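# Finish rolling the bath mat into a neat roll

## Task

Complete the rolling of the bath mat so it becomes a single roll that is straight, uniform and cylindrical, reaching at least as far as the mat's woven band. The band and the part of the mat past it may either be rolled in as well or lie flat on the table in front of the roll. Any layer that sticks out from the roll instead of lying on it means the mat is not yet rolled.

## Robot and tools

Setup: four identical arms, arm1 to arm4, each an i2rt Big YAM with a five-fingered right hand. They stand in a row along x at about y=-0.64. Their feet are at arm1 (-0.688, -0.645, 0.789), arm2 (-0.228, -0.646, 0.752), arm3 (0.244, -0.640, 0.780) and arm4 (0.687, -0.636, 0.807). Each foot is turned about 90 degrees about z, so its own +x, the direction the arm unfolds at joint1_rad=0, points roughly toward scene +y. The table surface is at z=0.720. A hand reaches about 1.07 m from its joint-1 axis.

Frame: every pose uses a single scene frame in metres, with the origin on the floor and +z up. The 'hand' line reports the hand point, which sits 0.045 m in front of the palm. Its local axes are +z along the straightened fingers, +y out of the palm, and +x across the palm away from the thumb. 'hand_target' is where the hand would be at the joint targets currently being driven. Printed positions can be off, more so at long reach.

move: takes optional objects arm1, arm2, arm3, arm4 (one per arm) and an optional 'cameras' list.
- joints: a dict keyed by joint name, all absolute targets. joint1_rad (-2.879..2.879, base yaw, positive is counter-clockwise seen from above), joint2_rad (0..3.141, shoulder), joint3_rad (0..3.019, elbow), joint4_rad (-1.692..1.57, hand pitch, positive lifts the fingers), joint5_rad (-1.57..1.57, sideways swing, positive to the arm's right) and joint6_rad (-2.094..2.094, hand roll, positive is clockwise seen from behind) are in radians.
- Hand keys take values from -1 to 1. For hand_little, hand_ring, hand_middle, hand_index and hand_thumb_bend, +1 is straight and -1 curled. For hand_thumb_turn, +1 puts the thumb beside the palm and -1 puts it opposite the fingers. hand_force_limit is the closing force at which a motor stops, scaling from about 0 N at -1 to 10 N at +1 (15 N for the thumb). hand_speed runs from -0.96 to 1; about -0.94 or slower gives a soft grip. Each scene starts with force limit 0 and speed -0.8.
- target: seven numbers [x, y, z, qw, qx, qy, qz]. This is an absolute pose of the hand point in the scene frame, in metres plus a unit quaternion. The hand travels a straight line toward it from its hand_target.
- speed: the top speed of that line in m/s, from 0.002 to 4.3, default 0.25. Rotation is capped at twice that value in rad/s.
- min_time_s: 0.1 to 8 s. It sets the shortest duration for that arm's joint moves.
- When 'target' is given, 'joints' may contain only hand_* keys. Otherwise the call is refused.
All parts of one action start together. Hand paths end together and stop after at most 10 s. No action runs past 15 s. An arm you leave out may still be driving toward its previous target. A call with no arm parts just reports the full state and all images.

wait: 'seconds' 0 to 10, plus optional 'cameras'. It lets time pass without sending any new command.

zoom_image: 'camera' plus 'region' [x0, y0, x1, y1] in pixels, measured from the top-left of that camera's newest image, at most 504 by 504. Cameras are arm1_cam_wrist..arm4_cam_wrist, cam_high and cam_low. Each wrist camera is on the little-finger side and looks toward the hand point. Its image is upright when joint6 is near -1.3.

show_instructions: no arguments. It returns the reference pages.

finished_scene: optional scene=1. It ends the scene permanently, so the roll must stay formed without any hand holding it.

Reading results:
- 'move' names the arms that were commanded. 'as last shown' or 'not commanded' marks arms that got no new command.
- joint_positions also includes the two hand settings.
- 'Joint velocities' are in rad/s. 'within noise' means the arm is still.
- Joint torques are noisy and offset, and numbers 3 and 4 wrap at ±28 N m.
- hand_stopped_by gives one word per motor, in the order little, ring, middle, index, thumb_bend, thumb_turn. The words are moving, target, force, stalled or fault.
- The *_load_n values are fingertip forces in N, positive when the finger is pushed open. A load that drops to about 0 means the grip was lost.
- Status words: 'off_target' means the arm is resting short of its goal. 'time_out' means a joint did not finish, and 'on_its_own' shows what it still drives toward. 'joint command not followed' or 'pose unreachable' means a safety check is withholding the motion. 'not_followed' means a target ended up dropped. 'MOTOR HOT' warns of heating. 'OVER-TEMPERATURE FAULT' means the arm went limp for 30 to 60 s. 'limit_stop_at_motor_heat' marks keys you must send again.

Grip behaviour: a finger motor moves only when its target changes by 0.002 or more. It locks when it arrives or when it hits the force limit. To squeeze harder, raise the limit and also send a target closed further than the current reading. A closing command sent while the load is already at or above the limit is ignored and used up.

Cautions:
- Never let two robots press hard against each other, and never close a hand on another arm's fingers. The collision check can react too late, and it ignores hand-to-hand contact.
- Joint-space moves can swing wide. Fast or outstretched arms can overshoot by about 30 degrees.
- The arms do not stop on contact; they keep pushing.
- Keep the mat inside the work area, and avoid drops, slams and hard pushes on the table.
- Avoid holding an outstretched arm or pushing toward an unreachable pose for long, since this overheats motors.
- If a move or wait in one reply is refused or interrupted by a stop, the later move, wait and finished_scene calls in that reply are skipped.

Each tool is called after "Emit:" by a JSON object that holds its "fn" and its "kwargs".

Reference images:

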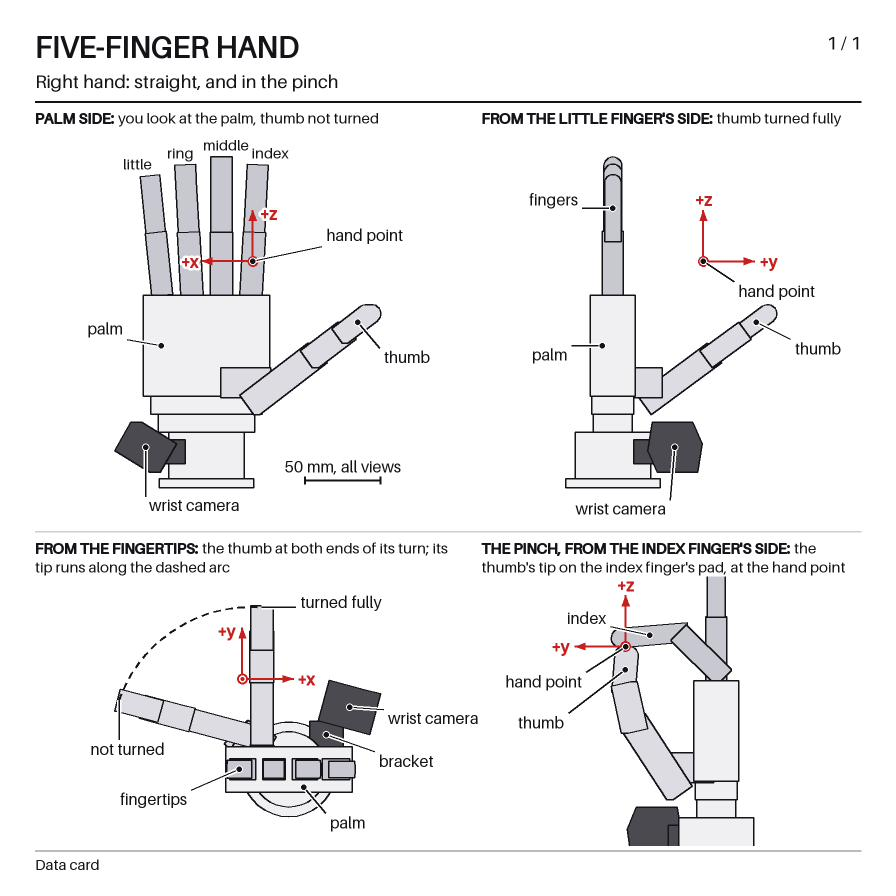

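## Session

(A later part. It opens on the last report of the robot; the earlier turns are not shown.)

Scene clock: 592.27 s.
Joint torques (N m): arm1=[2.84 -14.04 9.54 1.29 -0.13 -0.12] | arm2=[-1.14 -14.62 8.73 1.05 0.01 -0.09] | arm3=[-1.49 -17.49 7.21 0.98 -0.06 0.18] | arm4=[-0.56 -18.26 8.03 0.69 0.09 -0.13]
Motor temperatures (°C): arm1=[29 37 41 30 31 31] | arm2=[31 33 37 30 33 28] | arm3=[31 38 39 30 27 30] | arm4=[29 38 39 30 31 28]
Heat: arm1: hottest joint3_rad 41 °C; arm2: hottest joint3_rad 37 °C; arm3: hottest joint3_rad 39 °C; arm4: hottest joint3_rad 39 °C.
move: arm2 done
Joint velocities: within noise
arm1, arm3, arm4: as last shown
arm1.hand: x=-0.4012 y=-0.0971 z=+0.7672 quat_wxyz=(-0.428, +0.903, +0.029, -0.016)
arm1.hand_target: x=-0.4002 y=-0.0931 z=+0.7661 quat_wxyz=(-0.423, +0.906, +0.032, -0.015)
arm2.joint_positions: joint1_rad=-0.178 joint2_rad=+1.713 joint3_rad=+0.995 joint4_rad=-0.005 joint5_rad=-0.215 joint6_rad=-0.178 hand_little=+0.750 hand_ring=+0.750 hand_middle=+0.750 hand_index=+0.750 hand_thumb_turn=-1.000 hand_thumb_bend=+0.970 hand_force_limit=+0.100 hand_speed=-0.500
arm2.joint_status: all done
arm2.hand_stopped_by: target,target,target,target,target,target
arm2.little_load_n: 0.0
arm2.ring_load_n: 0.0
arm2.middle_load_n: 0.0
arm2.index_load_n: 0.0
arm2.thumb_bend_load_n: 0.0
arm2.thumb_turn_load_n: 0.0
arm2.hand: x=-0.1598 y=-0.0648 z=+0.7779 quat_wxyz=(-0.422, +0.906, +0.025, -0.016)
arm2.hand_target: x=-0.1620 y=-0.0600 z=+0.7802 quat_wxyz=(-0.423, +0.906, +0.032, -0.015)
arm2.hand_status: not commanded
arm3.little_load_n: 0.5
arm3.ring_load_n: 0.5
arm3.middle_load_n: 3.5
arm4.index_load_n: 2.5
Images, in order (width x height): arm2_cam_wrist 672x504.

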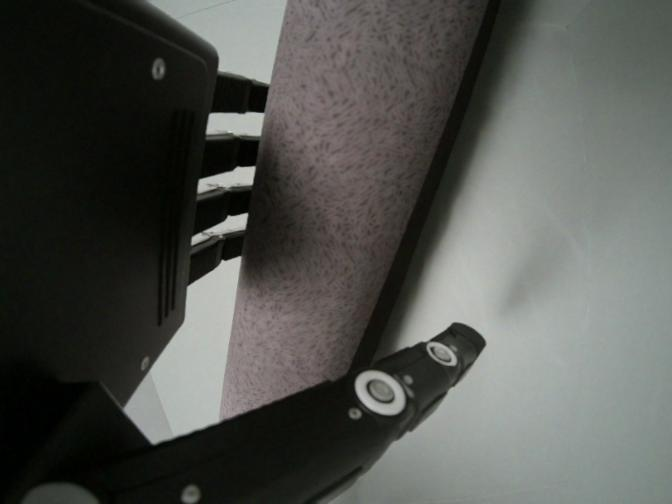

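Emit:
{"fn": "move", "kwargs": {"arm2": {"target": [-0.165, -0.075, 0.92, 0.4226, -0.9058, -0.0316, 0.0148], "speed": 0.12}, "cameras": ["arm2_cam_wrist", "cam_low"]}}

Emit:
{"fn": "move", "kwargs": {"arm2": {"target": [-0.22, 0.03, 0.95, 0.0349, -0.9988, -0.0349, 0.0012], "speed": 0.25}, "cameras": ["arm2_cam_wrist", "cam_high"]}}

Scene clock: 594.47 s.
Joint torques (N m): arm1=[1.73 -14.04 9.78 1.44 -0.03 -0.12] | arm2=[0.09 -14.21 13.05 1.18 0.03 -0.1] | arm3=[-1.55 -17.55 7.21 0.98 -0.06 0.18] | arm4=[-1.08 -18.32 8.21 0.47 0.04 -0.22]
Motor temperatures (°C): arm1=[29 38 41 30 31 31] | arm2=[31 34 37 30 33 28] | arm3=[31 38 39 30 27 30] | arm4=[29 38 39 30 30 28]
Heat: arm1: hottest joint3_rad 41 °C; arm2: hottest joint3_rad 37 °C; arm3: hottest joint3_rad 39 °C; arm4: hottest joint3_rad 39 °C.
move: arm2 off_target
Joint velocities: within noise
arm1, arm3, arm4: as last shown
arm1.middle_load_n: 2.5
arm2.joint_positions: joint1_rad=-0.178 joint2_rad=+1.496 joint3_rad=+1.103 joint4_rad=-0.376 joint5_rad=-0.214 joint6_rad=-0.178 hand_little=+0.750 hand_ring=+0.750 hand_middle=+0.750 hand_index=+0.750 hand_thumb_turn=-1.000 hand_thumb_bend=+0.970 hand_force_limit=+0.100 hand_speed=-0.500
arm2.joint_status: not commanded
arm2.hand_stopped_by: target,target,target,target,target,target
arm2.little_load_n: 0.0
arm2.ring_load_n: 0.0
arm2.middle_load_n: 0.0
arm2.index_load_n: 0.0
arm2.thumb_bend_load_n: 0.0
arm2.thumb_turn_load_n: 0.0
arm2.hand: x=-0.1651 y=-0.0910 z=+0.8934 quat_wxyz=(-0.401, +0.915, +0.022, -0.021)
arm2.hand_target: x=-0.1651 y=-0.0761 z=+0.9201 quat_wxyz=(-0.423, +0.906, +0.031, -0.015)
arm2.hand_status: off_target (0.031 m and 3.0 deg from the pose sent, 0.143 m and 0.8 deg at the start)
arm3.little_load_n: 0.0
arm3.middle_load_n: 3.0
arm3.index_load_n: 0.0
arm4.index_load_n: 2.0
Images, in order (width x height): arm2_cam_wrist 672x504, cam_low 672x504.

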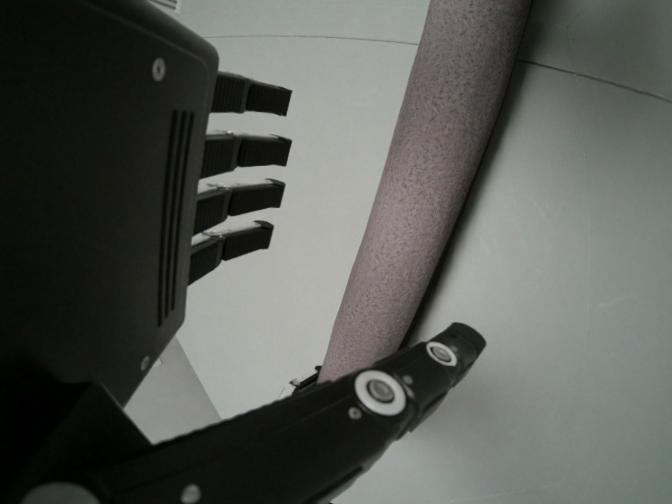

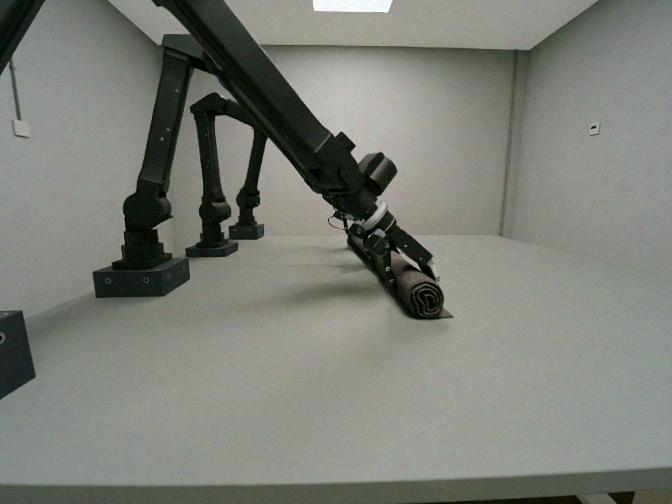

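Scene clock: 597.10 s.
Joint torques (N m): arm1=[1.9 -13.45 9.88 1.26 -0.1 -0.11] | arm2=[-0.5 -23.53 12.6 0.13 0.17 0.05] | arm3=[-1.55 -17.44 7.24 0.98 -0.06 0.18] | arm4=[-1.61 -17.79 8.01 0.53 0.03 -0.19]
Motor temperatures (°C): arm1=[29 38 41 30 31 31] | arm2=[31 34 38 30 33 28] | arm3=[31 39 39 30 27 30] | arm4=[29 38 39 30 30 28]
Heat: arm1: hottest joint3_rad 41 °C; arm2: hottest joint3_rad 38 °C; arm3: hottest joint2_rad 39 °C; arm4: hottest joint3_rad 39 °C.
move: arm2 off_target
Joint velocities: within noise
arm1, arm3, arm4: as last shown
arm1.ring_load_n: -0.5
arm1.index_load_n: 0.5
arm2.joint_positions: joint1_rad=-0.011 joint2_rad=+2.324 joint3_rad=+2.568 joint4_rad=-1.700 joint5_rad=-0.010 joint6_rad=-0.121 hand_little=+0.750 hand_ring=+0.750 hand_middle=+0.750 hand_index=+0.750 hand_thumb_turn=-1.000 hand_thumb_bend=+0.970 hand_force_limit=+0.100 hand_speed=-0.500
arm2.joint_status: not commanded
arm2.hand_stopped_by: target,target,target,target,target,target
arm2.little_load_n: 0.0
arm2.ring_load_n: 0.0
arm2.middle_load_n: 0.0
arm2.index_load_n: 0.0
arm2.thumb_bend_load_n: -0.5
arm2.thumb_turn_load_n: 0.0
arm2.hand: x=-0.2172 y=+0.0224 z=+0.9339 quat_wxyz=(-0.060, +0.998, +0.035, -0.001)
arm2.hand_target: x=-0.2202 y=+0.0287 z=+0.9496 quat_wxyz=(-0.079, +0.996, +0.032, +0.001)
arm2.hand_status: off_target (0.018 m and 2.9 deg from the pose sent, 0.144 m and 43.4 deg at the start; a joint's target at an end of its range on 27 of 79 steps)
arm3.ring_load_n: 0.0
arm3.middle_load_n: 3.5
arm3.index_load_n: 0.5
arm3.thumb_bend_load_n: 2.0
arm4.index_load_n: 2.5
arm4.thumb_bend_load_n: 1.0
Images, in order (width x height): arm2_cam_wrist 672x504, cam_high 672x504.

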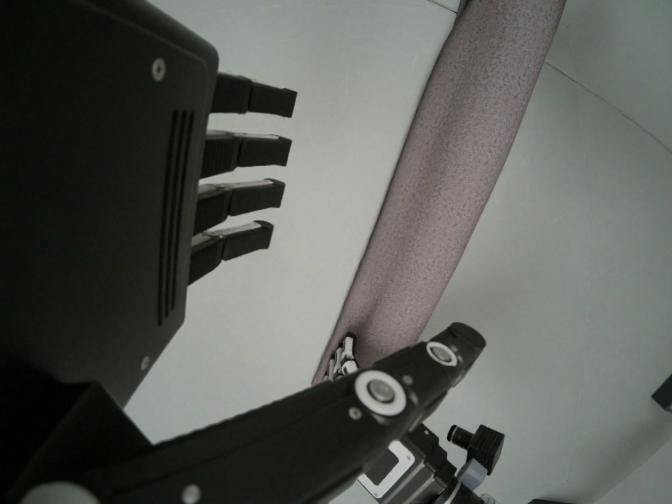

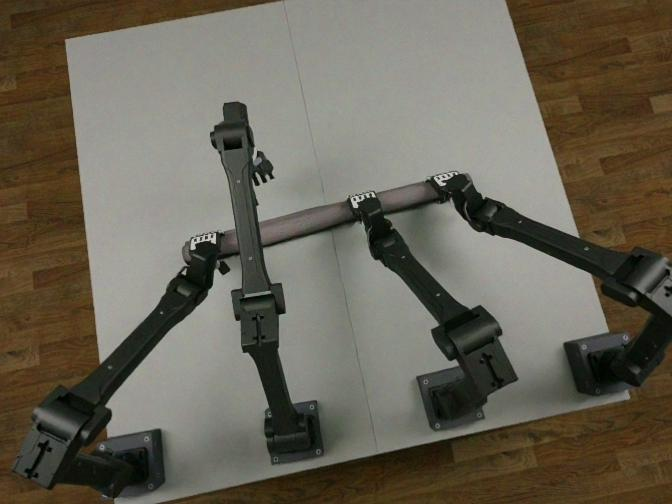

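Emit:
{"fn": "zoom_image", "kwargs": {"camera": "arm2_cam_wrist", "region": [290, 0, 590, 400]}}

Scaled by 1.260 from the camera's image (finer frame: 960x720).

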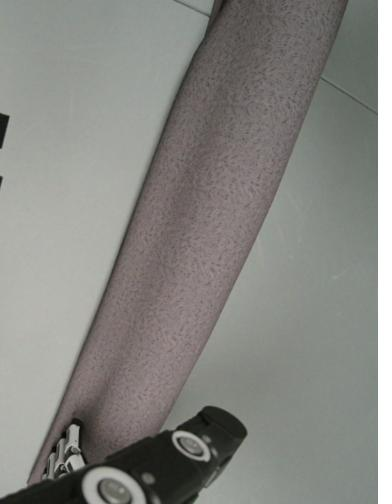

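Emit:
{"fn": "zoom_image", "kwargs": {"camera": "cam_high", "region": [250, 180, 370, 260]}}

Emit:
{"fn": "zoom_image", "kwargs": {"camera": "cam_high", "region": [370, 160, 490, 240]}}

Scaled by 4.200 from the camera's image (finer frame: 960x720).

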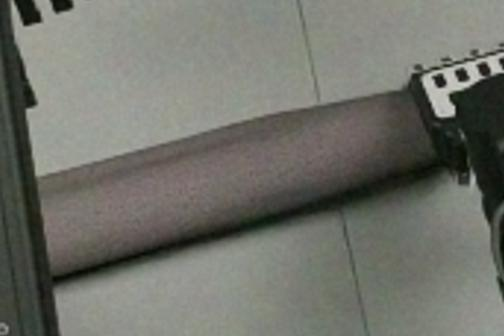

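Scaled by 4.200 from the camera's image (finer frame: 960x720).

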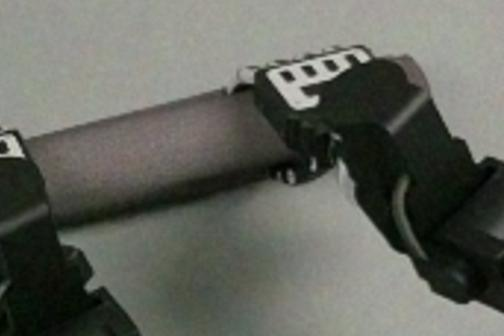

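Emit:
{"fn": "move", "kwargs": {"arm2": {"target": [-0.17, -0.20, 0.87, 0.5733, -0.8187, -0.0286, 0.02], "speed": 0.25}, "cameras": ["arm2_cam_wrist"]}}

Emit:
{"fn": "move", "kwargs": {"arm2": {"target": [-0.17, -0.20, 0.80, 0.6428, -0.7655, -0.0267, 0.0224], "speed": 0.2}, "cameras": ["arm2_cam_wrist"]}}

Scene clock: 602.27 s.
Joint torques (N m): arm1=[1.44 -14.21 9.85 1.22 -0.1 -0.1] | arm2=[-0.97 -6.42 8.02 2.07 -0.17 0.03] | arm3=[-1.55 -17.55 7.23 0.98 -0.06 0.18] | arm4=[-0.97 -18.26 8.08 0.55 0.08 -0.23]
Motor temperatures (°C): arm1=[29 38 42 30 31 31] | arm2=[31 34 38 30 33 28] | arm3=[31 39 39 30 27 30] | arm4=[29 38 40 30 30 28]
Heat: arm1: hottest joint3_rad 42 °C; arm2: hottest joint3_rad 38 °C; arm3: hottest joint2_rad 39 °C; arm4: hottest joint3_rad 40 °C.
move: arm2 done
Joint velocities: within noise
arm1, arm3, arm4: as last shown
arm1.ring_load_n: 0.0
arm1.index_load_n: 0.0
arm2.joint_positions: joint1_rad=-0.281 joint2_rad=+1.175 joint3_rad=+0.499 joint4_rad=+0.275 joint5_rad=-0.371 joint6_rad=-0.158 hand_little=+0.750 hand_ring=+0.750 hand_middle=+0.750 hand_index=+0.750 hand_thumb_turn=-1.000 hand_thumb_bend=+0.970 hand_force_limit=+0.100 hand_speed=-0.500
arm2.joint_status: not commanded
arm2.hand_stopped_by: target,target,target,target,target,target
arm2.little_load_n: 0.0
arm2.ring_load_n: 0.5
arm2.middle_load_n: 0.0
arm2.index_load_n: 0.0
arm2.thumb_bend_load_n: 0.0
arm2.thumb_turn_load_n: 0.0
arm2.hand: x=-0.1733 y=-0.2015 z=+0.8648 quat_wxyz=(-0.565, +0.824, +0.033, -0.022)
arm2.hand_target: x=-0.1700 y=-0.2000 z=+0.8700 quat_wxyz=(-0.573, +0.819, +0.029, -0.020)
arm2.hand_status: done (0.006 m and 1.3 deg from the pose sent, 0.236 m and 63.2 deg at the start)
arm3.ring_load_n: 0.5
arm3.thumb_bend_load_n: 2.5
arm4.thumb_bend_load_n: 1.5
Images, in order (width x height): arm2_cam_wrist 672x504.

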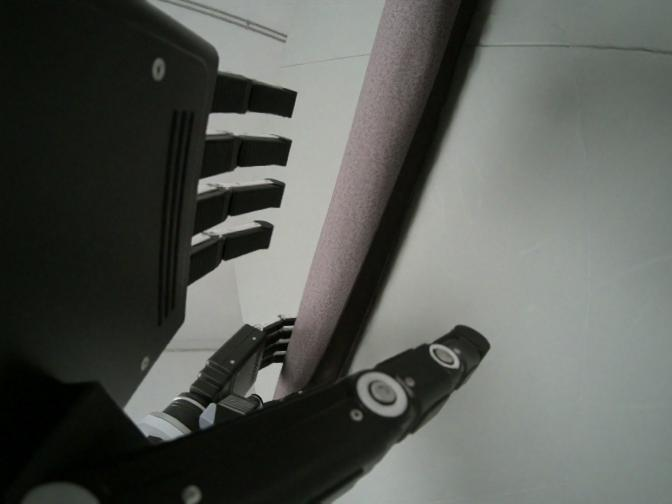

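Scene clock: 603.80 s.
Joint torques (N m): arm1=[1.79 -13.8 9.68 1.5 -0.1 -0.13] | arm2=[-1.55 -8.29 4.3 2.07 -0.15 0.06] | arm3=[-1.55 -17.55 7.24 0.98 -0.06 0.19] | arm4=[-0.56 -18.43 7.98 0.43 0.04 -0.21]
Motor temperatures (°C): arm1=[29 38 42 30 31 31] | arm2=[31 34 38 30 33 28] | arm3=[31 39 39 30 27 30] | arm4=[29 39 40 30 30 28]
Heat: arm1: hottest joint3_rad 42 °C; arm2: hottest joint3_rad 38 °C; arm3: hottest joint2_rad 39 °C; arm4: hottest joint3_rad 40 °C.
move: arm2 done
Joint velocities: within noise
arm1, arm3, arm4: as last shown
arm1.middle_load_n: 2.0
arm2.joint_positions: joint1_rad=-0.308 joint2_rad=+1.530 joint3_rad=+0.336 joint4_rad=+0.992 joint5_rad=-0.417 joint6_rad=-0.093 hand_little=+0.750 hand_ring=+0.750 hand_middle=+0.750 hand_index=+0.750 hand_thumb_turn=-1.000 hand_thumb_bend=+0.970 hand_force_limit=+0.100 hand_speed=-0.500
arm2.joint_status: not commanded
arm2.hand_stopped_by: target,target,target,target,target,target
arm2.little_load_n: 0.0
arm2.ring_load_n: 0.0
arm2.middle_load_n: -0.5
arm2.index_load_n: 0.0
arm2.thumb_bend_load_n: 0.0
arm2.thumb_turn_load_n: 0.0
arm2.hand: x=-0.1725 y=-0.1992 z=+0.7998 quat_wxyz=(-0.640, +0.768, +0.032, -0.022)
arm2.hand_target: x=-0.1699 y=-0.2000 z=+0.8000 quat_wxyz=(-0.643, +0.765, +0.027, -0.022)
arm2.hand_status: done (0.003 m and 0.7 deg from the pose sent, 0.065 m and 11.2 deg at the start)
arm3.little_load_n: 0.5
arm3.ring_load_n: 0.0
arm3.index_load_n: 0.0
arm4.index_load_n: 2.0
Images, in order (width x height): arm2_cam_wrist 672x504.

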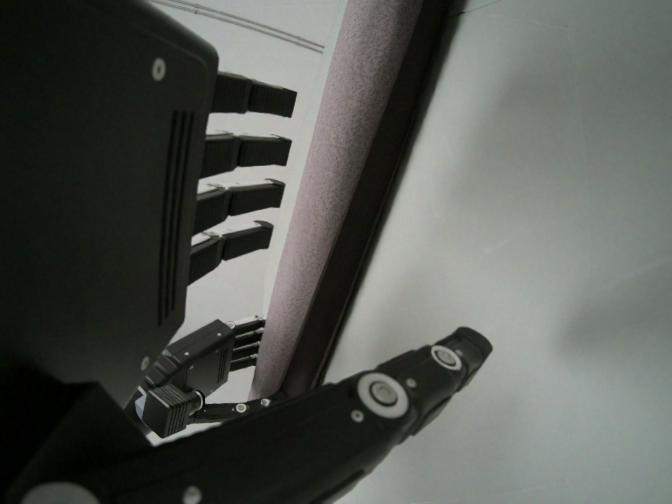

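Emit:
{"fn": "zoom_image", "kwargs": {"camera": "arm2_cam_wrist", "region": [230, 180, 410, 420]}}

Emit:
{"fn": "zoom_image", "kwargs": {"camera": "arm2_cam_wrist", "region": [290, 0, 490, 200]}}

Scaled by 2.100 from the camera's image (finer frame: 960x720).

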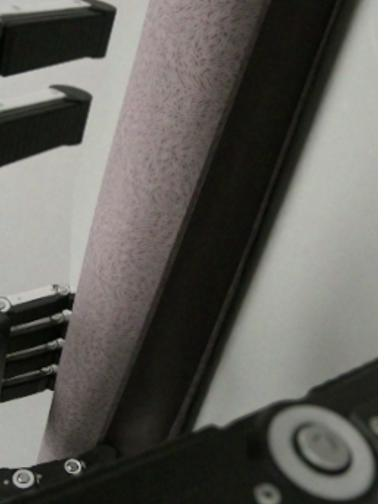

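Scaled by 2.520 from the camera's image (finer frame: 960x720).

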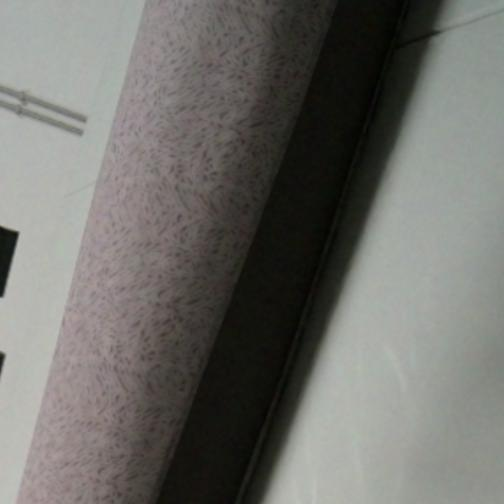

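Emit:
{"fn": "move", "kwargs": {"arm3": {"joints": {"hand_little": 0.45, "hand_ring": 0.45, "hand_middle": 0.45, "hand_index": 0.45, "hand_thumb_bend": 0.58, "hand_speed": -0.85}}, "cameras": ["cam_high", "cam_low"]}}

Emit:
{"fn": "move", "kwargs": {"arm3": {"joints": {"hand_little": 0.75, "hand_ring": 0.75, "hand_middle": 0.75, "hand_index": 0.75, "hand_thumb_bend": 0.97, "hand_speed": -0.7}}, "cameras": ["cam_high", "cam_low"]}}

Emit:
{"fn": "zoom_image", "kwargs": {"camera": "cam_low", "region": [320, 180, 520, 340]}}

Scene clock: 606.70 s.
Joint torques (N m): arm1=[1.2 -13.92 9.58 1.31 -0.11 -0.1] | arm2=[-1.08 -8.06 4.04 2.14 -0.15 -0.01] | arm3=[-1.67 -17.49 7.21 1.51 0.01 0.18] | arm4=[-1.03 -17.79 8.14 0.72 0.04 -0.17]
Motor temperatures (°C): arm1=[29 38 42 30 31 31] | arm2=[31 34 38 30 33 28] | arm3=[31 39 39 30 27 30] | arm4=[29 39 40 30 30 28]
Heat: arm1: hottest joint3_rad 42 °C; arm2: hottest joint3_rad 38 °C; arm3: hottest joint2_rad 39 °C; arm4: hottest joint3_rad 40 °C.
move: arm3 done
Joint velocities: within noise
arm1, arm2, arm4: as last shown
arm1.joint_positions: joint1_rad=-0.604 joint2_rad=+1.922 joint3_rad=+1.171 joint4_rad=-0.070 joint5_rad=-0.526 joint6_rad=-0.490 hand_little=+0.370 hand_ring=+0.370 hand_middle=+0.374 hand_index=+0.370 hand_thumb_turn=-1.000 hand_thumb_bend=+0.451 hand_force_limit=+0.100 hand_speed=-0.720
arm1.thumb_bend_load_n: 1.5
arm1.hand: x=-0.4011 y=-0.0971 z=+0.7672 quat_wxyz=(-0.428, +0.903, +0.029, -0.015)
arm2.joint_positions: joint1_rad=-0.308 joint2_rad=+1.530 joint3_rad=+0.336 joint4_rad=+0.992 joint5_rad=-0.417 joint6_rad=-0.092 hand_little=+0.750 hand_ring=+0.750 hand_middle=+0.750 hand_index=+0.750 hand_thumb_turn=-1.000 hand_thumb_bend=+0.970 hand_force_limit=+0.100 hand_speed=-0.500
arm2.middle_load_n: 0.0
arm2.hand: x=-0.1726 y=-0.1992 z=+0.7998 quat_wxyz=(-0.640, +0.768, +0.032, -0.022)
arm2.hand_target: x=-0.1700 y=-0.2000 z=+0.8000 quat_wxyz=(-0.642, +0.766, +0.027, -0.022)
arm3.joint_positions: joint1_rad=+0.227 joint2_rad=+1.828 joint3_rad=+0.996 joint4_rad=+0.131 joint5_rad=+0.146 joint6_rad=+0.107 hand_little=+0.450 hand_ring=+0.450 hand_middle=+0.450 hand_index=+0.450 hand_thumb_turn=-1.000 hand_thumb_bend=+0.580 hand_force_limit=+0.100 hand_speed=-0.850
arm3.joint_status: all done
arm3.hand_stopped_by: target,target,target,target,target,target
arm3.little_load_n: 0.0
arm3.ring_load_n: 0.0
arm3.middle_load_n: 0.0
arm3.index_load_n: 1.0
arm3.thumb_bend_load_n: 0.0
arm3.thumb_turn_load_n: 0.0
arm3.hand: x=+0.0773 y=-0.0510 z=+0.7583 quat_wxyz=(-0.425, +0.904, +0.039, -0.013)
arm3.hand_target: x=+0.0791 y=-0.0460 z=+0.7612 quat_wxyz=(-0.423, +0.905, +0.032, -0.015)
arm3.hand_status: not commanded
arm4.joint_positions: joint1_rad=+0.575 joint2_rad=+2.038 joint3_rad=+1.323 joint4_rad=-0.040 joint5_rad=+0.385 joint6_rad=+0.361 hand_little=+0.370 hand_ring=+0.370 hand_middle=+0.371 hand_index=+0.370 hand_thumb_turn=-1.000 hand_thumb_bend=+0.452 hand_force_limit=+0.100 hand_speed=-0.720
arm4.thumb_turn_load_n: 0.5
arm4.hand: x=+0.3159 y=-0.0314 z=+0.7761 quat_wxyz=(-0.428, +0.903, +0.027, -0.020)
arm4.hand_target: x=+0.3180 y=-0.0281 z=+0.7772 quat_wxyz=(-0.423, +0.905, +0.032, -0.015)
Images, in order (width x height): cam_high 672x504, cam_low 672x504.

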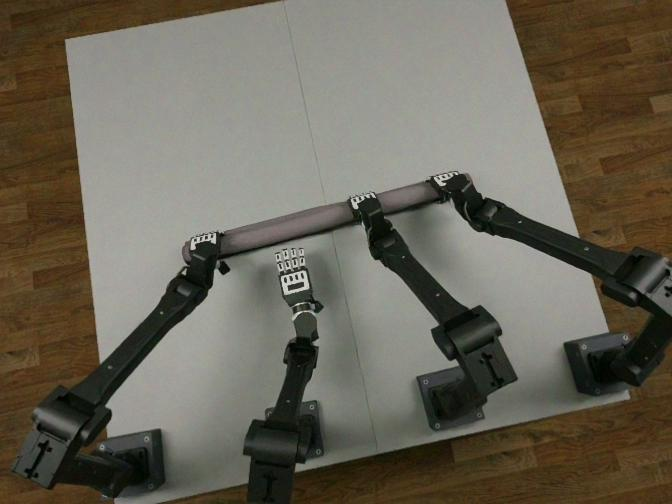

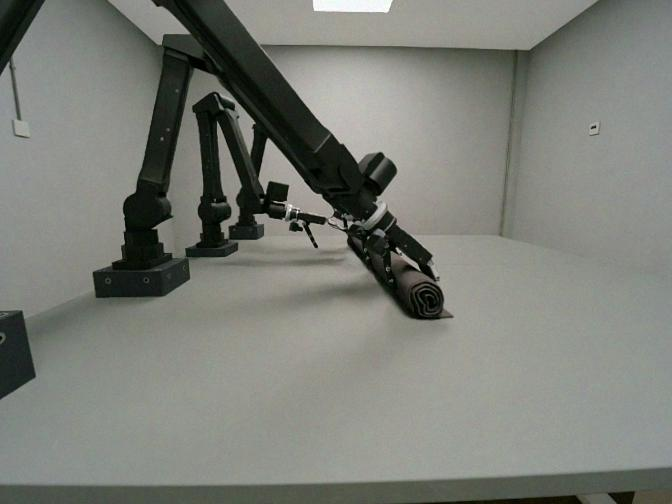

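Scene clock: 608.10 s.
Joint torques (N m): arm1=[1.26 -13.39 9.62 1.31 -0.09 -0.17] | arm2=[-2.55 -8.18 4.05 2.02 -0.15 0.08] | arm3=[-1.49 -17.55 7.21 1.84 0.07 0.18] | arm4=[-0.85 -18.08 8.05 0.61 0.02 -0.18]
Motor temperatures (°C): arm1=[29 38 42 30 31 31] | arm2=[31 34 38 30 33 28] | arm3=[31 39 39 30 27 30] | arm4=[29 39 40 30 30 28]
Heat: arm1: hottest joint3_rad 42 °C; arm2: hottest joint3_rad 38 °C; arm3: hottest joint2_rad 39 °C; arm4: hottest joint3_rad 40 °C.
move: arm3 done
Joint velocities: within noise
arm1.joint_positions: joint1_rad=-0.604 joint2_rad=+1.922 joint3_rad=+1.171 joint4_rad=-0.070 joint5_rad=-0.526 joint6_rad=-0.490 hand_little=+0.370 hand_ring=+0.370 hand_middle=+0.374 hand_index=+0.370 hand_thumb_turn=-1.000 hand_thumb_bend=+0.451 hand_force_limit=+0.100 hand_speed=-0.720
arm1.joint_status: not commanded
arm1.hand_stopped_by: target,target,force,target,target,target
arm1.little_load_n: 0.0
arm1.ring_load_n: 0.0
arm1.middle_load_n: 2.5
arm1.index_load_n: 0.0
arm1.thumb_bend_load_n: 1.0
arm1.thumb_turn_load_n: 0.0
arm1.hand: x=-0.4011 y=-0.0971 z=+0.7672 quat_wxyz=(-0.428, +0.903, +0.029, -0.015)
arm1.hand_target: x=-0.4002 y=-0.0931 z=+0.7661 quat_wxyz=(-0.423, +0.906, +0.032, -0.015)
arm1.hand_status: not commanded
arm2: as last shown
arm2.ring_load_n: -0.5
arm3.joint_positions: joint1_rad=+0.227 joint2_rad=+1.828 joint3_rad=+0.996 joint4_rad=+0.123 joint5_rad=+0.144 joint6_rad=+0.107 hand_little=+0.750 hand_ring=+0.750 hand_middle=+0.750 hand_index=+0.750 hand_thumb_turn=-1.000 hand_thumb_bend=+0.970 hand_force_limit=+0.100 hand_speed=-0.700
arm3.joint_status: all done
arm3.hand_stopped_by: target,target,target,target,target,target
arm3.little_load_n: 0.0
arm3.ring_load_n: 0.0
arm3.middle_load_n: -0.5
arm3.index_load_n: -0.5
arm3.thumb_bend_load_n: 0.0
arm3.thumb_turn_load_n: 0.0
arm3.hand: x=+0.0775 y=-0.0528 z=+0.7570 quat_wxyz=(-0.422, +0.906, +0.040, -0.013)
arm3.hand_target: x=+0.0791 y=-0.0460 z=+0.7612 quat_wxyz=(-0.423, +0.905, +0.032, -0.015)
arm3.hand_status: not commanded
arm4.joint_positions: joint1_rad=+0.575 joint2_rad=+2.038 joint3_rad=+1.323 joint4_rad=-0.040 joint5_rad=+0.385 joint6_rad=+0.361 hand_little=+0.370 hand_ring=+0.370 hand_middle=+0.371 hand_index=+0.370 hand_thumb_turn=-1.000 hand_thumb_bend=+0.452 hand_force_limit=+0.100 hand_speed=-0.720
arm4.joint_status: not commanded
arm4.hand_stopped_by: target,target,target,target,target,target
arm4.little_load_n: 0.0
arm4.ring_load_n: 0.0
arm4.middle_load_n: 1.0
arm4.index_load_n: 2.0
arm4.thumb_bend_load_n: 1.5
arm4.thumb_turn_load_n: 0.5
arm4.hand: x=+0.3159 y=-0.0314 z=+0.7761 quat_wxyz=(-0.428, +0.903, +0.027, -0.020)
arm4.hand_target: x=+0.3180 y=-0.0281 z=+0.7772 quat_wxyz=(-0.423, +0.905, +0.032, -0.015)
arm4.hand_status: not commanded
Images, in order (width x height): cam_high 672x504, cam_low 672x504.

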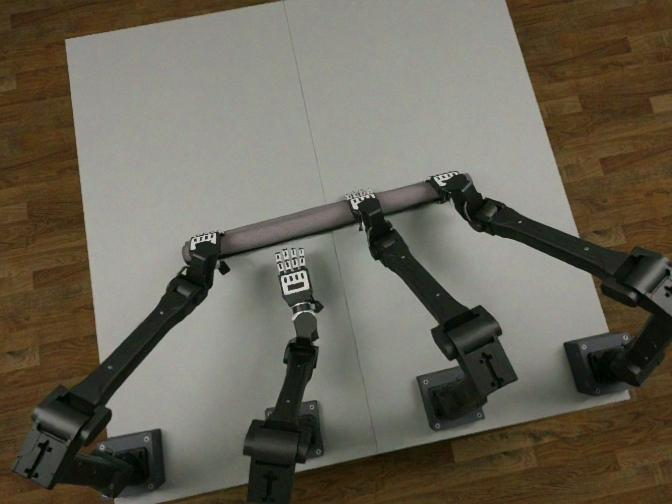

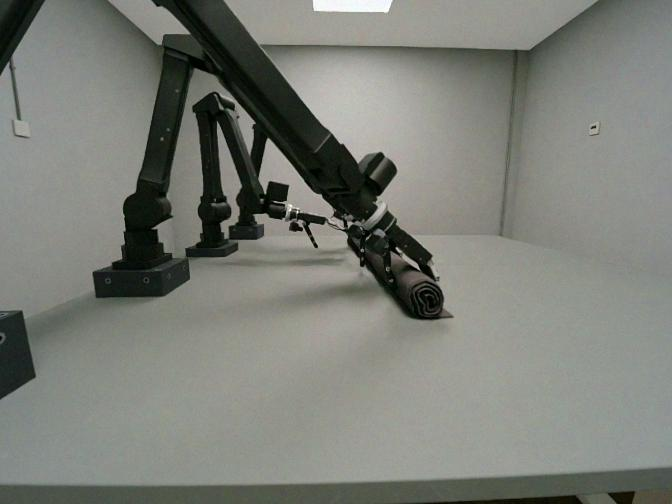

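Scaled by 2.520 from the camera's image (finer frame: 960x720).

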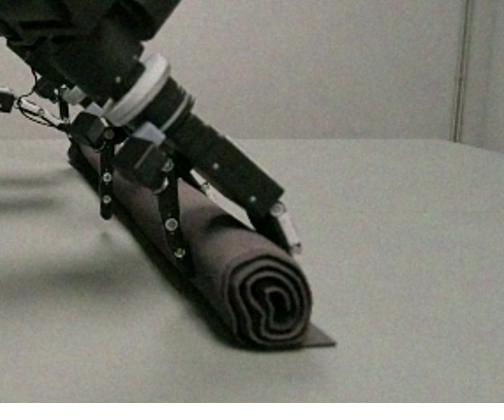

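Emit:
{"fn": "move", "kwargs": {"arm3": {"target": [0.079, -0.055, 0.90, 0.4226, -0.9058, -0.0316, 0.0148], "speed": 0.12}}}

Emit:
{"fn": "move", "kwargs": {"arm3": {"target": [0.05, -0.20, 0.86, 0.6428, -0.7655, -0.0267, 0.0224], "speed": 0.2}, "cameras": ["arm3_cam_wrist", "cam_high", "arm2_cam_wrist"]}}

Emit:
{"fn": "zoom_image", "kwargs": {"camera": "cam_high", "region": [210, 180, 330, 260]}}

Emit:
{"fn": "zoom_image", "kwargs": {"camera": "cam_high", "region": [320, 160, 480, 240]}}

Scene clock: 610.50 s.
Joint torques (N m): arm1=[1.03 -13.92 9.52 1.06 -0.17 -0.16] | arm2=[-1.67 -7.53 4.31 2.14 -0.12 0.11] | arm3=[-1.08 -17.9 11.36 1.66 0.2 0.21] | arm4=[-1.38 -17.9 8.13 0.69 0.04 -0.14]
Motor temperatures (°C): arm1=[29 39 42 30 31 31] | arm2=[31 34 38 30 33 28] | arm3=[31 39 39 30 27 30] | arm4=[29 39 40 30 30 28]
Heat: arm1: hottest joint3_rad 42 °C; arm2: hottest joint3_rad 38 °C; arm3: hottest joint2_rad 39 °C; arm4: hottest joint3_rad 40 °C.
move: arm3 off_target
Joint velocities: within noise
arm1, arm2, arm4: as last shown
arm1.hand: x=-0.4010 y=-0.0972 z=+0.7672 quat_wxyz=(-0.428, +0.903, +0.028, -0.015)
arm2.ring_load_n: 0.0
arm2.thumb_bend_load_n: 0.5
arm3.joint_positions: joint1_rad=+0.227 joint2_rad=+1.601 joint3_rad=+1.065 joint4_rad=-0.237 joint5_rad=+0.143 joint6_rad=+0.108 hand_little=+0.750 hand_ring=+0.750 hand_middle=+0.750 hand_index=+0.750 hand_thumb_turn=-1.000 hand_thumb_bend=+0.970 hand_force_limit=+0.100 hand_speed=-0.700
arm3.joint_status: not commanded
arm3.hand_stopped_by: target,target,target,target,target,target
arm3.little_load_n: 0.0
arm3.ring_load_n: 0.0
arm3.middle_load_n: 0.0
arm3.index_load_n: 0.0
arm3.thumb_bend_load_n: 0.0
arm3.thumb_turn_load_n: 0.0
arm3.hand: x=+0.0841 y=-0.0780 z=+0.8615 quat_wxyz=(-0.393, +0.919, +0.043, -0.007)
arm3.hand_target: x=+0.0796 y=-0.0569 z=+0.9005 quat_wxyz=(-0.423, +0.906, +0.032, -0.015)
arm3.hand_status: off_target (0.045 m and 4.0 deg from the pose sent, 0.143 m and 1.0 deg at the start)
arm4.joint_positions: joint1_rad=+0.575 joint2_rad=+2.038 joint3_rad=+1.323 joint4_rad=-0.041 joint5_rad=+0.385 joint6_rad=+0.361 hand_little=+0.370 hand_ring=+0.370 hand_middle=+0.371 hand_index=+0.370 hand_thumb_turn=-1.000 hand_thumb_bend=+0.452 hand_force_limit=+0.100 hand_speed=-0.720
arm4.thumb_turn_load_n: 0.0
arm4.hand: x=+0.3160 y=-0.0316 z=+0.7759 quat_wxyz=(-0.428, +0.903, +0.027, -0.020)
pictures: none

Scene clock: 612.77 s.
Joint torques (N m): arm1=[1.61 -13.92 9.7 1.29 -0.04 -0.11] | arm2=[-1.85 -7.94 4.25 2.06 -0.14 0.05] | arm3=[0.15 -7.82 4.82 3.7 0.19 -0.09] | arm4=[-0.62 -18.02 8.03 0.8 0.05 -0.15]
Motor temperatures (°C): arm1=[29 39 42 30 31 31] | arm2=[31 34 38 30 33 28] | arm3=[31 39 39 30 27 30] | arm4=[29 38 40 30 30 28]
Heat: arm1: hottest joint3_rad 42 °C; arm2: hottest joint3_rad 38 °C; arm3: hottest joint2_rad 39 °C; arm4: hottest joint3_rad 40 °C.
move: arm3 done
Joint velocities: within noise
arm1, arm2, arm4: as last shown
arm2.thumb_bend_load_n: 0.0
arm3.joint_positions: joint1_rad=+0.477 joint2_rad=+1.410 joint3_rad=+0.397 joint4_rad=+0.810 joint5_rad=+0.444 joint6_rad=+0.099 hand_little=+0.750 hand_ring=+0.750 hand_middle=+0.750 hand_index=+0.750 hand_thumb_turn=-1.000 hand_thumb_bend=+0.970 hand_force_limit=+0.100 hand_speed=-0.700
arm3.joint_status: not commanded
arm3.hand_stopped_by: target,target,target,target,target,target
arm3.little_load_n: 0.0
arm3.ring_load_n: 0.0
arm3.middle_load_n: 0.0
arm3.index_load_n: 0.0
arm3.thumb_bend_load_n: 0.0
arm3.thumb_turn_load_n: 0.0
arm3.hand: x=+0.0538 y=-0.1981 z=+0.8615 quat_wxyz=(-0.639, +0.769, +0.018, -0.023)
arm3.hand_target: x=+0.0500 y=-0.2000 z=+0.8601 quat_wxyz=(-0.642, +0.766, +0.027, -0.022)
arm3.hand_status: done (0.005 m and 1.1 deg from the pose sent, 0.127 m and 33.8 deg at the start)
arm4.ring_load_n: 0.5
pictures: arm2_cam_wrist, arm3_cam_wrist, cam_high
Images, in order (width x height): arm2_cam_wrist 672x504, arm3_cam_wrist 672x504, cam_high 672x504.

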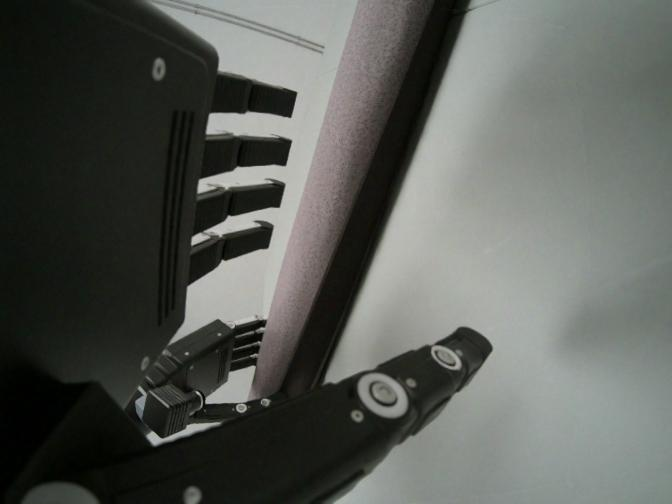

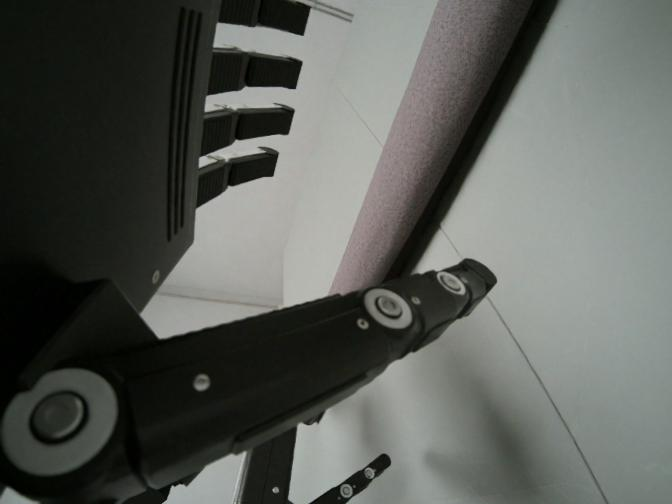

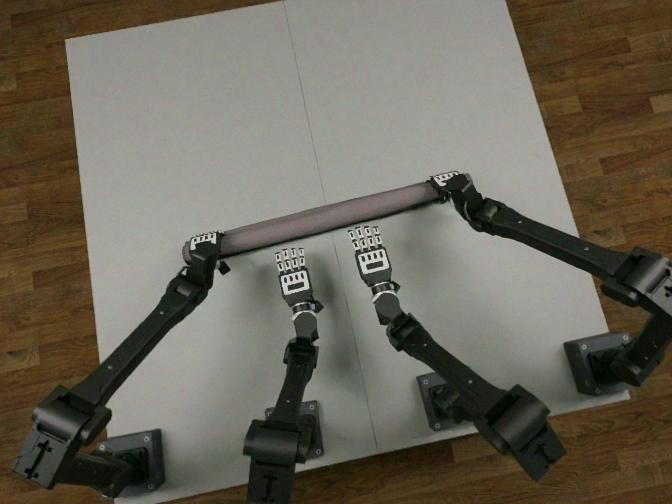

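Scaled by 4.200 from the camera's image (finer frame: 960x720).

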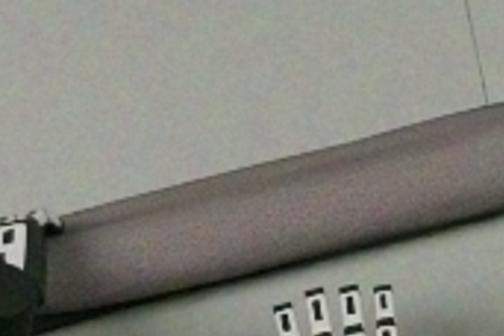

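Scaled by 3.150 from the camera's image (finer frame: 960x720).

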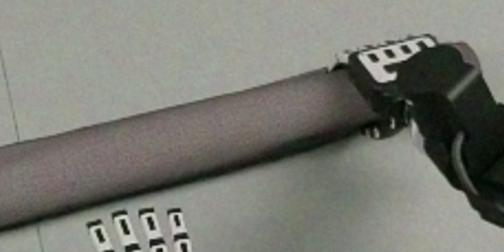

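Emit:
{"fn": "move", "kwargs": {"arm2": {"target": [-0.16, -0.10, 0.95, 0.2588, -0.9659, 0.0, 0.0], "speed": 0.4}}}

Emit:
{"fn": "move", "kwargs": {"arm2": {"target": [-0.19, 0.02, 0.91, 0.0401, -0.7649, -0.6419, 0.0336], "speed": 0.4}, "cameras": ["arm2_cam_wrist", "cam_high"]}}

Scene clock: 616.00 s.
Joint torques (N m): arm1=[1.85 -13.8 9.92 1.21 -0.1 -0.1] | arm2=[0.03 -14.74 13.76 0.51 0.11 -0.08] | arm3=[0.15 -7.88 4.82 3.64 0.19 -0.1] | arm4=[-0.56 -18.32 8.06 0.61 0.05 -0.2]
Motor temperatures (°C): arm1=[29 39 42 30 31 31] | arm2=[31 34 38 30 33 28] | arm3=[31 38 39 30 27 30] | arm4=[29 38 40 30 30 28]
Heat: arm1: hottest joint3_rad 42 °C; arm2: hottest joint3_rad 38 °C; arm3: hottest joint3_rad 39 °C; arm4: hottest joint3_rad 40 °C.
move: arm2 off_target
Joint velocities: within noise
arm1, arm3, arm4: as last shown
arm1.ring_load_n: -0.5
arm2.joint_positions: joint1_rad=-0.156 joint2_rad=+1.582 joint3_rad=+1.409 joint4_rad=-0.923 joint5_rad=-0.094 joint6_rad=-0.157 hand_little=+0.750 hand_ring=+0.750 hand_middle=+0.750 hand_index=+0.750 hand_thumb_turn=-1.000 hand_thumb_bend=+0.970 hand_force_limit=+0.100 hand_speed=-0.500
arm2.joint_status: not commanded
arm2.hand_stopped_by: target,target,target,target,target,target
arm2.little_load_n: 0.0
arm2.ring_load_n: 0.0
arm2.middle_load_n: 0.0
arm2.index_load_n: 0.0
arm2.thumb_bend_load_n: 0.0
arm2.thumb_turn_load_n: 0.0
arm2.hand: x=-0.1602 y=-0.1151 z=+0.9310 quat_wxyz=(-0.241, +0.971, -0.009, -0.005)
arm2.hand_target: x=-0.1603 y=-0.1009 z=+0.9500 quat_wxyz=(-0.259, +0.966, +0.000, +0.000)
arm2.hand_status: off_target (0.024 m and 2.4 deg from the pose sent, 0.180 m and 49.8 deg at the start)
arm3.hand: x=+0.0538 y=-0.1981 z=+0.8616 quat_wxyz=(-0.639, +0.769, +0.019, -0.023)
arm3.hand_target: x=+0.0500 y=-0.2000 z=+0.8601 quat_wxyz=(-0.642, +0.766, +0.027, -0.023)
arm4.little_load_n: 0.5
arm4.ring_load_n: 0.0
arm4.thumb_turn_load_n: 0.5
pictures: none

Scene clock: 618.97 s.
Joint torques (N m): arm1=[1.32 -13.39 9.77 1.18 -0.12 -0.18] | arm2=[-0.67 -22.95 12.71 -0.03 0.06 -0.03] | arm3=[0.21 -7.82 4.83 3.63 0.2 -0.1] | arm4=[-1.2 -18.9 8.02 0.81 0.05 -0.19]
Motor temperatures (°C): arm1=[29 39 42 30 31 31] | arm2=[31 34 38 30 33 28] | arm3=[31 38 39 30 27 30] | arm4=[29 38 40 30 30 28]
Heat: arm1: hottest joint3_rad 42 °C; arm2: hottest joint3_rad 38 °C; arm3: hottest joint3_rad 39 °C; arm4: hottest joint3_rad 40 °C.
move: arm2 off_target
Joint velocities: within noise
arm1, arm3, arm4: as last shown
arm1.ring_load_n: 0.0
arm1.thumb_bend_load_n: 1.5
arm2.joint_positions: joint1_rad=+0.036 joint2_rad=+2.288 joint3_rad=+2.406 joint4_rad=-1.699 joint5_rad=-0.101 joint6_rad=-1.389 hand_little=+0.750 hand_ring=+0.750 hand_middle=+0.750 hand_index=+0.750 hand_thumb_turn=-1.000 hand_thumb_bend=+0.970 hand_force_limit=+0.100 hand_speed=-0.500
arm2.joint_status: not commanded
arm2.hand_stopped_by: target,target,target,target,target,target
arm2.little_load_n: 0.0
arm2.ring_load_n: 0.0
arm2.middle_load_n: 0.0
arm2.index_load_n: 0.0
arm2.thumb_bend_load_n: -0.5
arm2.thumb_turn_load_n: 0.0
arm2.hand: x=-0.1898 y=+0.0104 z=+0.8981 quat_wxyz=(-0.031, +0.769, +0.637, -0.042)
arm2.hand_target: x=-0.1900 y=+0.0193 z=+0.9099 quat_wxyz=(-0.043, +0.765, +0.642, -0.031)
arm2.hand_status: off_target (0.015 m and 1.7 deg from the pose sent, 0.140 m and 83.4 deg at the start; a joint's target at an end of its range on 20 of 89 steps)
arm3.index_load_n: -0.5
arm4.thumb_turn_load_n: 0.0
Images, in order (width x height): arm2_cam_wrist 672x504, cam_high 672x504.

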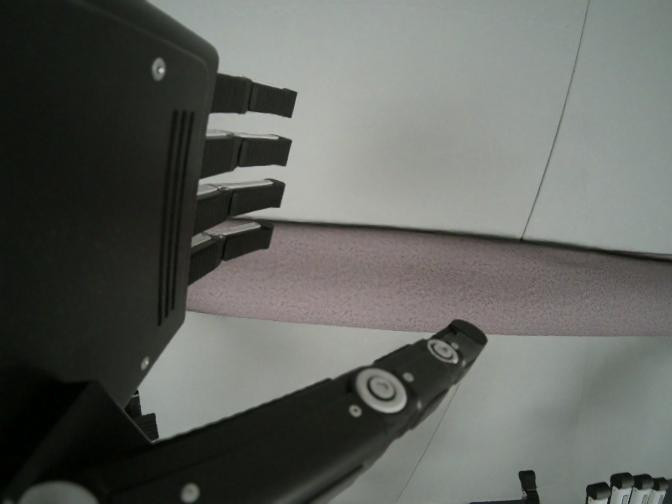

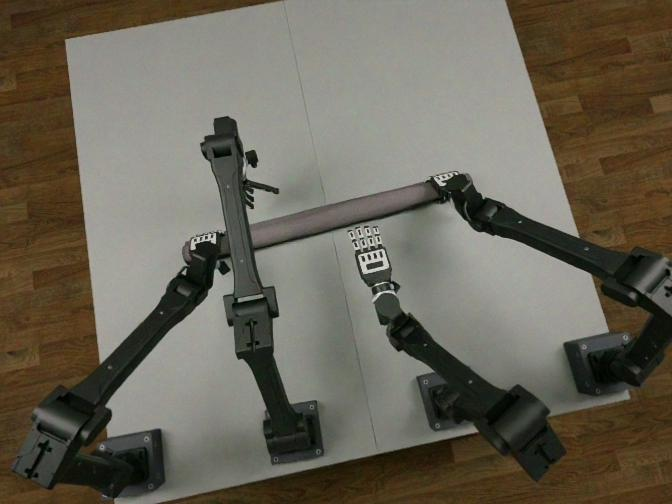

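Emit:
{"fn": "zoom_image", "kwargs": {"camera": "arm2_cam_wrist", "region": [240, 190, 672, 380]}}

Emit:
{"fn": "zoom_image", "kwargs": {"camera": "arm2_cam_wrist", "region": [480, 210, 672, 350]}}

Scaled by 1.167 from the camera's image (finer frame: 960x720).

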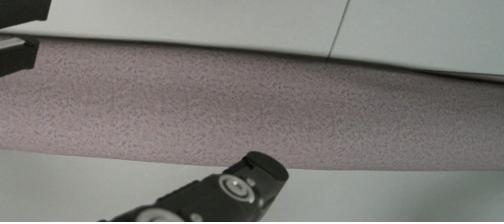

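Scaled by 2.625 from the camera's image (finer frame: 960x720).

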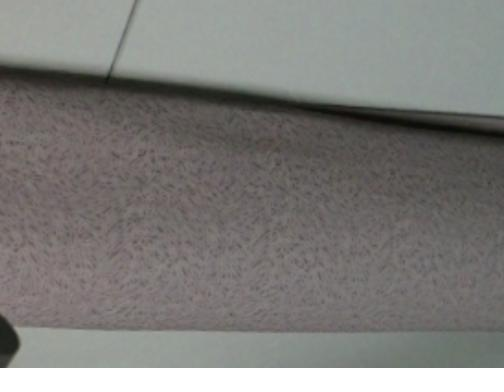

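Emit:
{"fn": "move", "kwargs": {"arm2": {"target": [-0.16, -0.10, 0.95, 0.2588, -0.9659, 0.0, 0.0], "speed": 0.4}}}

Emit:
{"fn": "move", "kwargs": {"arm2": {"target": [-0.17, -0.24, 0.87, 0.5733, -0.8187, -0.0286, 0.02], "speed": 0.25}, "arm4": {"joints": {"hand_little": 0.41, "hand_ring": 0.41, "hand_middle": 0.41, "hand_index": 0.41, "hand_thumb_bend": 0.52, "hand_speed": -0.85}}, "cameras": ["cam_low"]}}

Emit:
{"fn": "zoom_image", "kwargs": {"camera": "cam_low", "region": [360, 240, 500, 340]}}

Scene clock: 623.03 s.
Joint torques (N m): arm1=[2.37 -13.92 9.65 1.22 -0.14 -0.15] | arm2=[-0.73 -16.38 9.18 1.39 0.11 0.12] | arm3=[0.21 -7.94 4.81 3.63 0.19 -0.1] | arm4=[-1.26 -18.2 8.2 0.69 0.07 -0.17]
Motor temperatures (°C): arm1=[29 39 43 30 31 31] | arm2=[31 34 39 30 33 28] | arm3=[31 38 38 30 27 30] | arm4=[29 38 40 30 30 28]
Heat: arm1: hottest joint3_rad 43 °C; arm2: hottest joint3_rad 39 °C; arm3: hottest joint2_rad 38 °C; arm4: hottest joint3_rad 40 °C.
move: arm2 done
Joint velocities: within noise
arm1, arm3, arm4: as last shown
arm1.little_load_n: 0.5
arm1.middle_load_n: 2.0
arm1.thumb_bend_load_n: 1.0
arm2.joint_positions: joint1_rad=-0.147 joint2_rad=+1.604 joint3_rad=+1.462 joint4_rad=-0.944 joint5_rad=-0.094 joint6_rad=-0.177 hand_little=+0.750 hand_ring=+0.750 hand_middle=+0.750 hand_index=+0.750 hand_thumb_turn=-1.000 hand_thumb_bend=+0.970 hand_force_limit=+0.100 hand_speed=-0.500
arm2.joint_status: not commanded
arm2.hand_stopped_by: target,target,target,target,target,target
arm2.little_load_n: 0.0
arm2.ring_load_n: 0.0
arm2.middle_load_n: 0.0
arm2.index_load_n: 0.0
arm2.thumb_bend_load_n: 0.0
arm2.thumb_turn_load_n: 0.0
arm2.hand: x=-0.1614 y=-0.1023 z=+0.9413 quat_wxyz=(-0.246, +0.969, +0.006, -0.003)
arm2.hand_target: x=-0.1601 y=-0.1001 z=+0.9500 quat_wxyz=(-0.259, +0.966, +0.000, +0.000)
arm2.hand_status: done (0.009 m and 1.7 deg from the pose sent, 0.126 m and 82.7 deg at the start)
arm3.index_load_n: 0.0
arm4.little_load_n: 0.0
pictures: none

Scene clock: 625.40 s.
Joint torques (N m): arm1=[1.61 -14.56 9.58 1.33 -0.11 -0.18] | arm2=[-1.9 -4.72 7.79 2.03 -0.26 0.08] | arm3=[0.09 -7.94 4.83 3.6 0.19 -0.11] | arm4=[-0.79 -18.37 8.1 0.85 0.04 -0.15]
Motor temperatures (°C): arm1=[29 39 43 30 31 31] | arm2=[31 34 39 30 33 28] | arm3=[31 38 38 30 27 30] | arm4=[29 38 40 30 30 28]
Heat: arm1: hottest joint3_rad 43 °C; arm2: hottest joint3_rad 39 °C; arm3: hottest joint2_rad 38 °C; arm4: hottest joint3_rad 40 °C.
move: arm2 done; arm4 done
Joint velocities: within noise
arm1, arm3: as last shown
arm1.little_load_n: 0.0
arm1.middle_load_n: 2.5
arm1.index_load_n: -0.5
arm2.joint_positions: joint1_rad=-0.330 joint2_rad=+1.041 joint3_rad=+0.416 joint4_rad=+0.217 joint5_rad=-0.416 joint6_rad=-0.177 hand_little=+0.750 hand_ring=+0.750 hand_middle=+0.750 hand_index=+0.750 hand_thumb_turn=-1.000 hand_thumb_bend=+0.970 hand_force_limit=+0.100 hand_speed=-0.500
arm2.joint_status: not commanded
arm2.hand_stopped_by: target,target,target,target,target,target
arm2.little_load_n: 0.0
arm2.ring_load_n: 0.0
arm2.middle_load_n: 0.0
arm2.index_load_n: 0.0
arm2.thumb_bend_load_n: 0.0
arm2.thumb_turn_load_n: 0.0
arm2.hand: x=-0.1730 y=-0.2416 z=+0.8653 quat_wxyz=(-0.565, +0.824, +0.033, -0.022)
arm2.hand_target: x=-0.1700 y=-0.2401 z=+0.8699 quat_wxyz=(-0.573, +0.819, +0.029, -0.020)
arm2.hand_status: done (0.006 m and 1.2 deg from the pose sent, 0.155 m and 41.7 deg at the start)
arm4.joint_positions: joint1_rad=+0.575 joint2_rad=+2.038 joint3_rad=+1.323 joint4_rad=-0.046 joint5_rad=+0.384 joint6_rad=+0.361 hand_little=+0.410 hand_ring=+0.410 hand_middle=+0.410 hand_index=+0.410 hand_thumb_turn=-1.000 hand_thumb_bend=+0.520 hand_force_limit=+0.100 hand_speed=-0.850
arm4.joint_status: all done
arm4.hand_stopped_by: target,target,target,target,target,target
arm4.little_load_n: 0.0
arm4.ring_load_n: 0.0
arm4.middle_load_n: 0.5
arm4.index_load_n: 1.5
arm4.thumb_bend_load_n: 0.5
arm4.thumb_turn_load_n: 0.0
arm4.hand: x=+0.3165 y=-0.0325 z=+0.7752 quat_wxyz=(-0.426, +0.904, +0.028, -0.019)
arm4.hand_target: x=+0.3179 y=-0.0281 z=+0.7771 quat_wxyz=(-0.423, +0.906, +0.032, -0.015)
arm4.hand_status: not commanded
Images, in order (width x height): cam_low 672x504.

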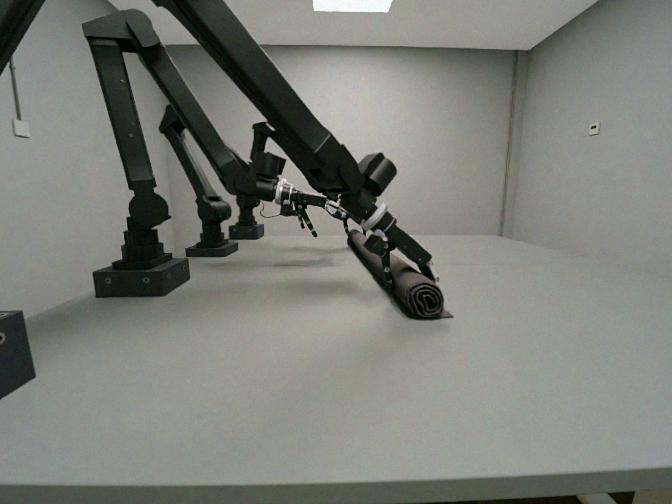

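Scaled by 3.600 from the camera's image (finer frame: 960x720).

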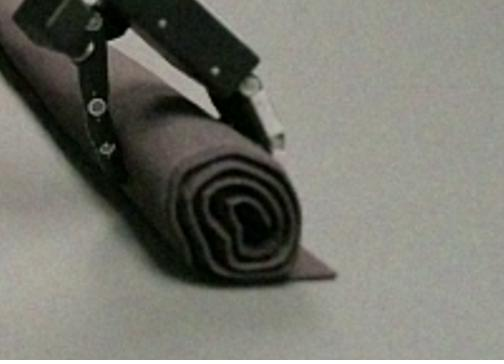

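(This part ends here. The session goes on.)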